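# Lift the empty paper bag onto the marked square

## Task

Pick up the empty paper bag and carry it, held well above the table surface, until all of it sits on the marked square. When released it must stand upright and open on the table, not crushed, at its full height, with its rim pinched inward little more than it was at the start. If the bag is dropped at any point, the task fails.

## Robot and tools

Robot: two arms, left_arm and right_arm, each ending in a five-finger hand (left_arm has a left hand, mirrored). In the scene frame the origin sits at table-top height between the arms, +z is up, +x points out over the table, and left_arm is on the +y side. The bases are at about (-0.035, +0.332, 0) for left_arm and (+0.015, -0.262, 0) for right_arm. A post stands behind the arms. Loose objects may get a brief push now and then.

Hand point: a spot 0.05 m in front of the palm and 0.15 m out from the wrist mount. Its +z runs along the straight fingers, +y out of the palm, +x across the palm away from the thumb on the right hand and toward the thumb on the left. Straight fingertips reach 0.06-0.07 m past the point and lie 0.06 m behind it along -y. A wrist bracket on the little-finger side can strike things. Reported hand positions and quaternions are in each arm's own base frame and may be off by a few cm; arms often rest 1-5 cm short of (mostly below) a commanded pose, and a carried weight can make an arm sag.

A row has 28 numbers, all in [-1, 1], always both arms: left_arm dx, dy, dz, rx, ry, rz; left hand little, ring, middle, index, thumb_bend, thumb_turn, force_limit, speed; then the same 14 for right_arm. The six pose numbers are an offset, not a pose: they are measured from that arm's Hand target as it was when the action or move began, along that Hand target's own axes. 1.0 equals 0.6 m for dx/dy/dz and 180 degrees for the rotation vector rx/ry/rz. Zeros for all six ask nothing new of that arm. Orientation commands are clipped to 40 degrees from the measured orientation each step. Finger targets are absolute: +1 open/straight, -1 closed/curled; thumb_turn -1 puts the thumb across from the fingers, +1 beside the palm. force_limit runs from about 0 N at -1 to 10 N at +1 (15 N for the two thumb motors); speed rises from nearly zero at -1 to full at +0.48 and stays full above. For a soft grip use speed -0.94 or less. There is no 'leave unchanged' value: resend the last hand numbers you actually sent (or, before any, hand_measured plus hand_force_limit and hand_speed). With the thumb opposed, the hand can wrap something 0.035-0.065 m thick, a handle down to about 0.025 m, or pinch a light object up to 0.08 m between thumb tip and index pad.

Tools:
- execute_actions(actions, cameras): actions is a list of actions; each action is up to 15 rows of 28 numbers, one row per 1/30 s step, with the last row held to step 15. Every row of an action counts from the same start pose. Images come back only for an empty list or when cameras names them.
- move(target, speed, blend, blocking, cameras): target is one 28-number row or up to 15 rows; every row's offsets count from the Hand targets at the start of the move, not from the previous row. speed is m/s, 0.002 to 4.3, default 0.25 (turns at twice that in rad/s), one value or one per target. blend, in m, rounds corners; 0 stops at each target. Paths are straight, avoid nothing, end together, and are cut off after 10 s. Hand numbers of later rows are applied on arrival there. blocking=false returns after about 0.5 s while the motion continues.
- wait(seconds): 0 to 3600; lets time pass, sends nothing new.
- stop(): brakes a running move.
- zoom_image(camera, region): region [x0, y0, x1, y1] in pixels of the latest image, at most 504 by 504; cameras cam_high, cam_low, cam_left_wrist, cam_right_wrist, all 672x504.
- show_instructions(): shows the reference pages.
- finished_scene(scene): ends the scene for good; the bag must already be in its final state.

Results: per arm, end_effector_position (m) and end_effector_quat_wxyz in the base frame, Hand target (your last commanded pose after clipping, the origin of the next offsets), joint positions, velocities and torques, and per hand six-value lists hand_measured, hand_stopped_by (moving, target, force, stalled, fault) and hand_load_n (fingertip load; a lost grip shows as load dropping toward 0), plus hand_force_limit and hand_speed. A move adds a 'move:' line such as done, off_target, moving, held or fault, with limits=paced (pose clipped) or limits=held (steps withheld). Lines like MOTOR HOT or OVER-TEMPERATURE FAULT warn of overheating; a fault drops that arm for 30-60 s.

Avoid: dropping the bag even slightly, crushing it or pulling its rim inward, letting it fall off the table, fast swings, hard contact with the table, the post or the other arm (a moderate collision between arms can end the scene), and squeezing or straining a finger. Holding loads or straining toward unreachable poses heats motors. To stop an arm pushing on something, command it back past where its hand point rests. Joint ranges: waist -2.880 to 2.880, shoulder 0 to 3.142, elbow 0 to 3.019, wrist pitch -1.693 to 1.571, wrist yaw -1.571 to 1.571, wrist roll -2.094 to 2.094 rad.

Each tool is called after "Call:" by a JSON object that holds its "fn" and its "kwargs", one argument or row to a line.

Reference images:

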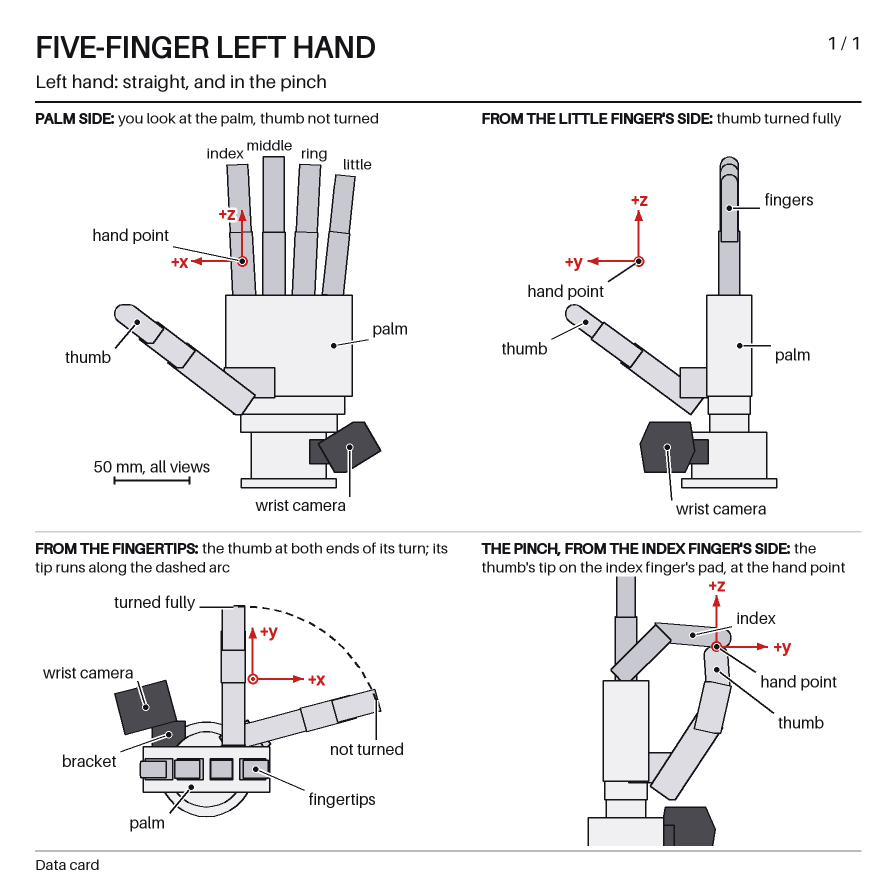

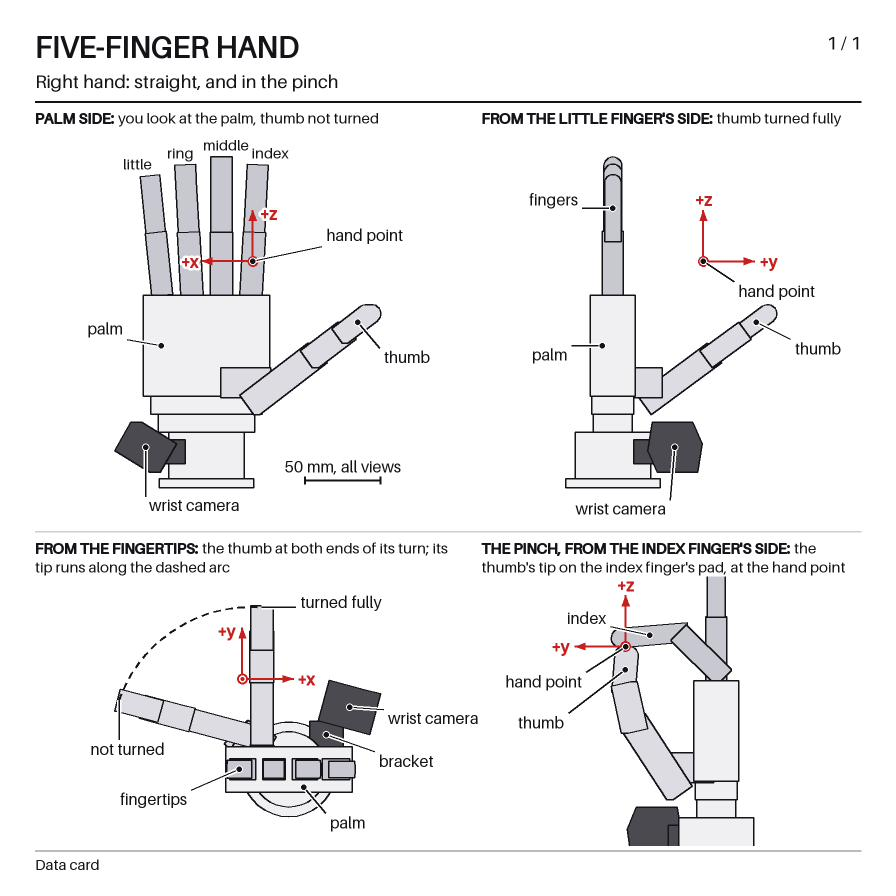

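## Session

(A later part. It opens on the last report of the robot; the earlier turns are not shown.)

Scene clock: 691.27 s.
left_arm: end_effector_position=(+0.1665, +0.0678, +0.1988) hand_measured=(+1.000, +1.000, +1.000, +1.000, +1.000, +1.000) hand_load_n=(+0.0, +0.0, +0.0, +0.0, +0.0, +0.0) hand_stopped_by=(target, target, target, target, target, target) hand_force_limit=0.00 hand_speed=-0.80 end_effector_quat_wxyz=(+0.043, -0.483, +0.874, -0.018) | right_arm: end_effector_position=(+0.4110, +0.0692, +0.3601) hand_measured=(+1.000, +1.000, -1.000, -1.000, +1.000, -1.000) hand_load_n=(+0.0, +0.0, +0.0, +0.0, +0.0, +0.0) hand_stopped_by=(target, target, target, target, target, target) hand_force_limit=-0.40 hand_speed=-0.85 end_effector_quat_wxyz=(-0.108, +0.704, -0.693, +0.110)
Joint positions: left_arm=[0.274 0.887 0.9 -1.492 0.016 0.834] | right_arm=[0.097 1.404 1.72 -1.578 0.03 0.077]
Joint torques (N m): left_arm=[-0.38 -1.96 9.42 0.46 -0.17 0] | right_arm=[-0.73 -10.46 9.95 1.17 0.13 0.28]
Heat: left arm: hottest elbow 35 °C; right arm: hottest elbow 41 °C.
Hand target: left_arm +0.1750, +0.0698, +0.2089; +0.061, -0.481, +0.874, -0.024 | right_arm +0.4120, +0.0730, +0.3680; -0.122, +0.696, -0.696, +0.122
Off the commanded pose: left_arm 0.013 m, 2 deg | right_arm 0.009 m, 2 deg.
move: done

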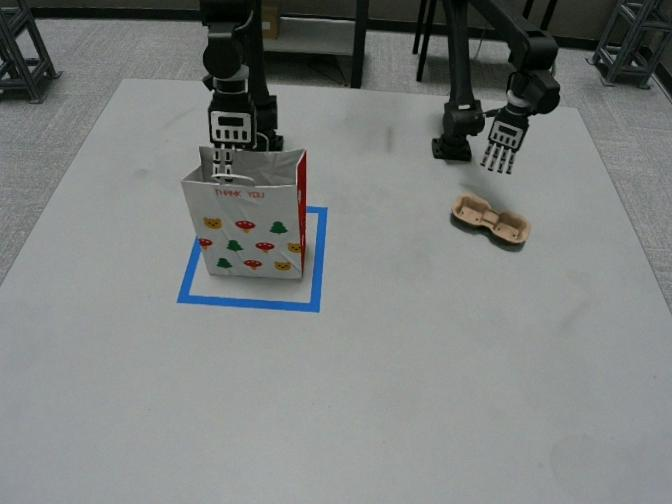

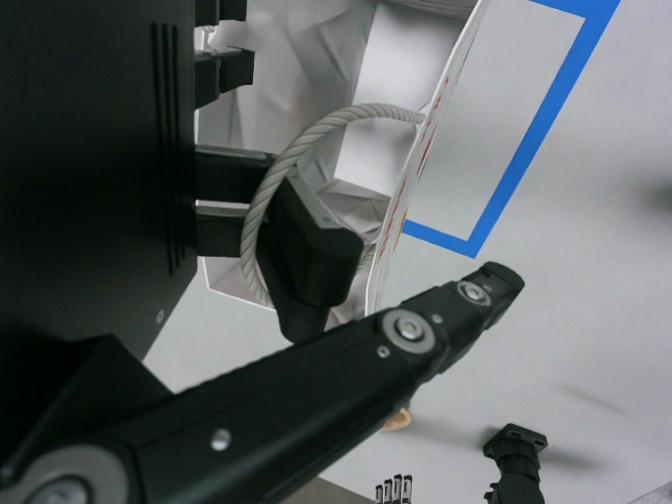

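Call:
{"fn": "move", "kwargs": {
  "target": [0,0,0,0,0,0,1,1,1,1,1,1,0,-0.8,0,0,0,0,0,0,1,1,-0.4,-0.4,1,-1,-0.4,-0.85],
  "cameras": ["cam_high","cam_right_wrist"]
}}

Call:
{"fn": "zoom_image", "kwargs": {
  "camera": "cam_right_wrist",
  "region": [180, 0, 540, 350]
}}

Call:
{"fn": "zoom_image", "kwargs": {
  "camera": "cam_high",
  "region": [140, 60, 360, 320]
}}

Scene clock: 696.37 s.
left_arm: end_effector_position=(+0.1665, +0.0678, +0.1988) hand_measured=(+1.000, +1.000, +1.000, +1.000, +1.000, +1.000) hand_load_n=(+0.0, +0.0, +0.0, +0.0, +0.0, +0.0) hand_stopped_by=(target, target, target, target, target, target) hand_force_limit=0.00 hand_speed=-0.80 end_effector_quat_wxyz=(+0.043, -0.483, +0.874, -0.018) | right_arm: end_effector_position=(+0.4111, +0.0693, +0.3602) hand_measured=(+1.000, +1.000, -0.400, -0.400, +1.000, -1.000) hand_load_n=(+0.0, +0.0, +0.0, +0.0, +0.0, +0.0) hand_stopped_by=(target, target, target, target, target, target) hand_force_limit=-0.40 hand_speed=-0.85 end_effector_quat_wxyz=(-0.109, +0.703, -0.694, +0.110)
Joint positions: left_arm=[0.274 0.887 0.9 -1.492 0.016 0.834] | right_arm=[0.097 1.404 1.72 -1.578 0.03 0.079]
Joint torques (N m): left_arm=[-0.38 -2.02 9.4 0.46 -0.16 0] | right_arm=[-0.73 -10.52 9.94 1.16 0.13 0.28]
Heat: left arm: hottest elbow 35 °C; right arm: hottest elbow 40 °C.
Hand target: left_arm +0.1750, +0.0698, +0.2089; +0.061, -0.481, +0.874, -0.024 | right_arm +0.4120, +0.0730, +0.3680; -0.122, +0.696, -0.696, +0.122
Off the commanded pose: left_arm 0.013 m, 2 deg | right_arm 0.009 m, 2 deg.
move: done

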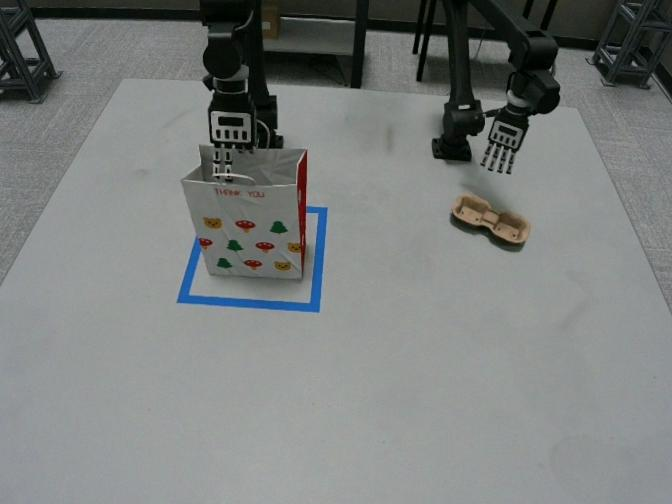

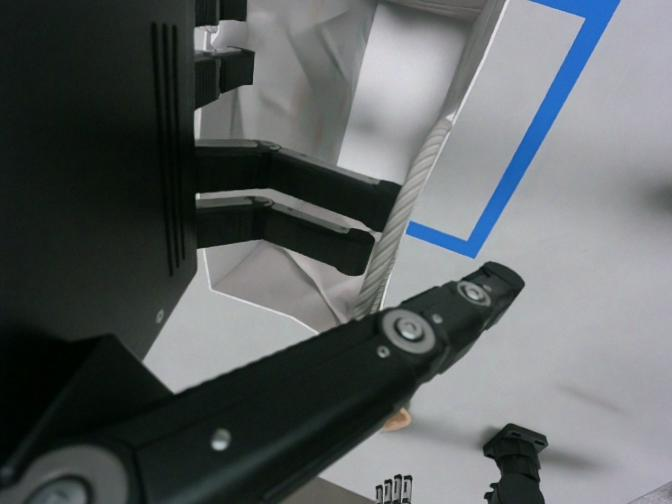

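Scaled by 1.400 from the camera's image (finer frame: 960x720).

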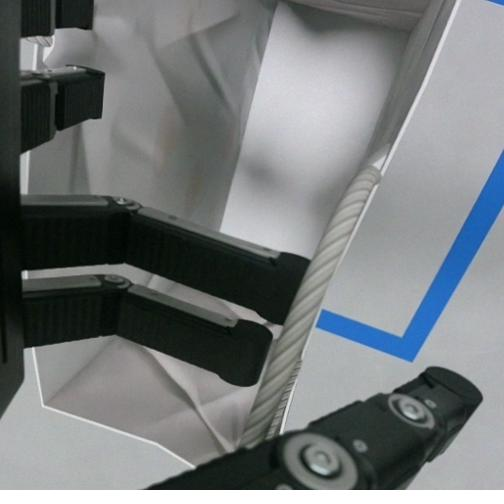

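Scaled by 1.938 from the camera's image (finer frame: 960x720).

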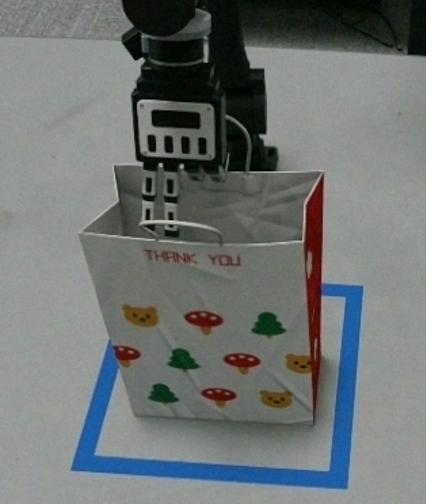

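Call:
{"fn": "move", "kwargs": {
  "target": [0,0,0,0,0,0,1,1,1,1,1,1,0,-0.8,0,0,0,0,0,0,1,1,1,1,1,-1,-0.4,-0.8],
  "cameras": ["cam_high","cam_right_wrist"]
}}

Call:
{"fn": "zoom_image", "kwargs": {
  "camera": "cam_high",
  "region": [140, 60, 360, 320]
}}

Scene clock: 704.20 s.
left_arm: end_effector_position=(+0.1665, +0.0678, +0.1988) hand_measured=(+1.000, +1.000, +1.000, +1.000, +1.000, +1.000) hand_load_n=(+0.0, +0.5, +0.0, +0.0, +0.0, +0.0) hand_stopped_by=(target, target, target, target, target, target) hand_force_limit=0.00 hand_speed=-0.80 end_effector_quat_wxyz=(+0.043, -0.483, +0.874, -0.018) | right_arm: end_effector_position=(+0.4111, +0.0693, +0.3602) hand_measured=(+1.000, +1.000, +1.000, +1.000, +1.000, -1.000) hand_load_n=(+0.0, +0.0, +0.0, +0.0, +0.0, +0.0) hand_stopped_by=(target, target, target, target, target, target) hand_force_limit=-0.40 hand_speed=-0.80 end_effector_quat_wxyz=(-0.109, +0.703, -0.694, +0.110)
Joint positions: left_arm=[0.274 0.887 0.9 -1.492 0.016 0.834] | right_arm=[0.097 1.404 1.72 -1.578 0.03 0.079]
Joint torques (N m): left_arm=[-0.32 -2.08 9.42 0.44 -0.16 0] | right_arm=[-0.67 -10.46 9.95 1.18 0.13 0.27]
Heat: left arm: hottest elbow 35 °C; right arm: hottest elbow 40 °C.
Hand target: left_arm +0.1750, +0.0698, +0.2089; +0.061, -0.481, +0.874, -0.024 | right_arm +0.4120, +0.0730, +0.3680; -0.122, +0.696, -0.696, +0.122
Off the commanded pose: left_arm 0.013 m, 2 deg | right_arm 0.009 m, 2 deg.
move: done

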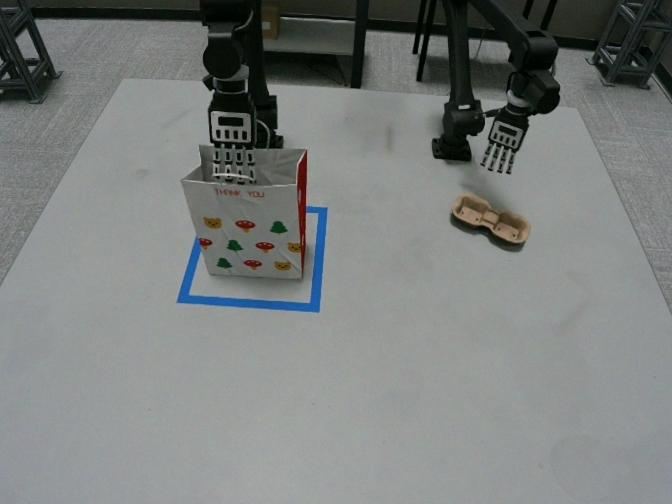

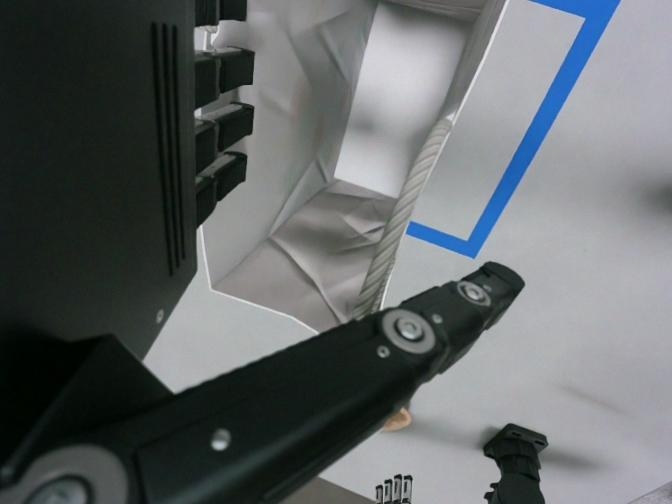

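Scaled by 1.938 from the camera's image (finer frame: 960x720).

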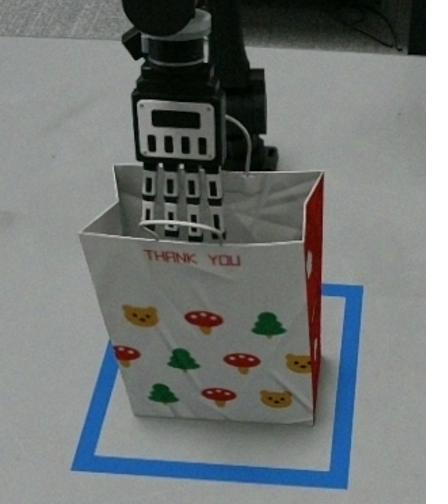

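Call:
{"fn": "move", "kwargs": {
  "target": [
    [0,0,0,0,0,0,1,1,1,1,1,1,0,-0.8,0,-0.027,-0.114,0,0,0,1,1,1,1,1,-1,-0.4,-0.8],
    [0,0,0,0,0,0,1,1,1,1,1,1,0,-0.8,0,-0.066,-0.33,0.0556,0,0,1,1,1,1,1,-1,-0.4,-0.8]
  ],
  "speed": [0.05,0.1],
  "blend": [0.02,0],
  "cameras": ["cam_high","cam_low","cam_right_wrist"]
}}

Call:
{"fn": "zoom_image", "kwargs": {
  "camera": "cam_high",
  "region": [140, 60, 360, 320]
}}

Scene clock: 715.17 s.
left_arm: end_effector_position=(+0.1665, +0.0678, +0.1988) hand_measured=(+1.000, +1.000, +1.000, +1.000, +1.000, +1.000) hand_load_n=(+0.0, +0.0, +0.0, +0.0, -0.5, +0.0) hand_stopped_by=(target, target, target, target, target, target) hand_force_limit=0.00 hand_speed=-0.80 end_effector_quat_wxyz=(+0.043, -0.483, +0.874, -0.018) | right_arm: end_effector_position=(+0.3879, +0.0674, +0.5489) hand_measured=(+1.000, +1.000, +1.000, +1.000, +1.000, -1.000) hand_load_n=(+0.0, +0.0, +0.0, +0.0, +0.0, +0.0) hand_stopped_by=(target, target, target, target, target, target) hand_force_limit=-0.40 hand_speed=-0.80 end_effector_quat_wxyz=(-0.253, +0.666, -0.661, +0.234)
Joint positions: left_arm=[0.274 0.887 0.9 -1.492 0.016 0.834] | right_arm=[0.101 1.336 2.148 -1.681 0.037 0.08]
Joint torques (N m): left_arm=[-0.32 -2.02 9.42 0.47 -0.16 0] | right_arm=[-0.62 -7.06 11.71 0.84 0.14 0.27]
Heat: left arm: hottest elbow 35 °C; right arm: hottest elbow 40 °C.
Hand target: left_arm +0.1750, +0.0698, +0.2089; +0.061, -0.481, +0.874, -0.024 | right_arm +0.3818, +0.0730, +0.5677; -0.183, +0.683, -0.683, +0.183
Off the commanded pose: left_arm 0.013 m, 2 deg | right_arm 0.021 m, 10 deg.
joint sent to its limit (right arm) — joint 4 (wrist pitch), lower limit. The joint targets are off in position and orientation.
move: off_target (right_arm)

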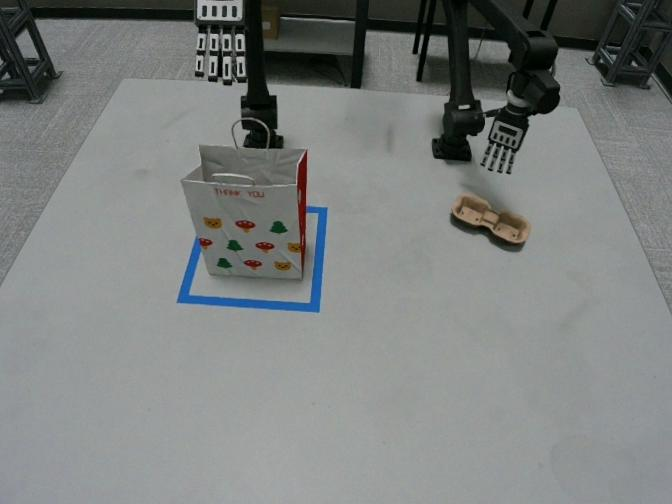

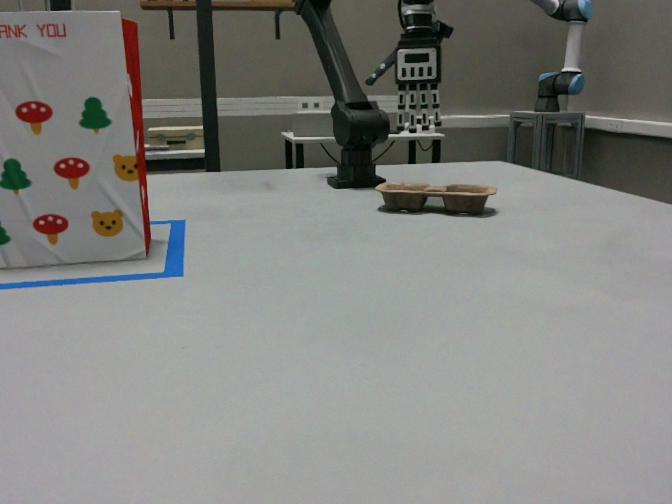

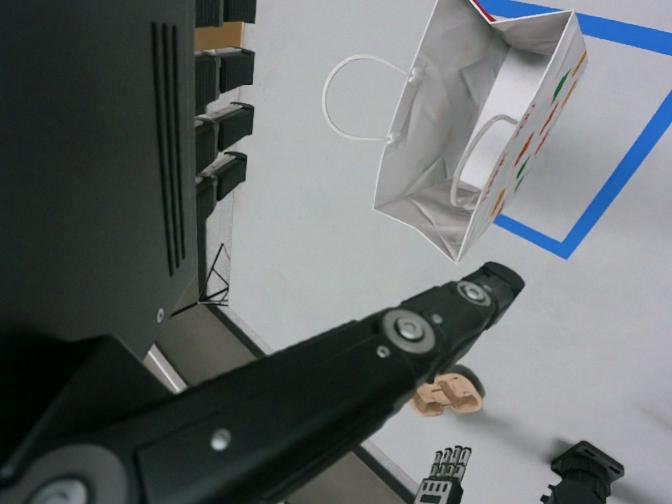

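Scaled by 1.938 from the camera's image (finer frame: 960x720).

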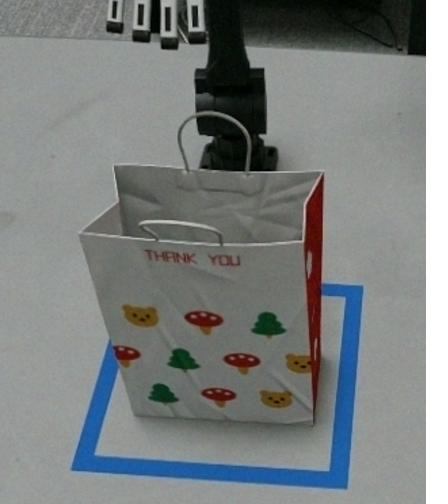

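Call:
{"fn": "finished_scene", "kwargs": {

}}

The scene is finished: the task was done.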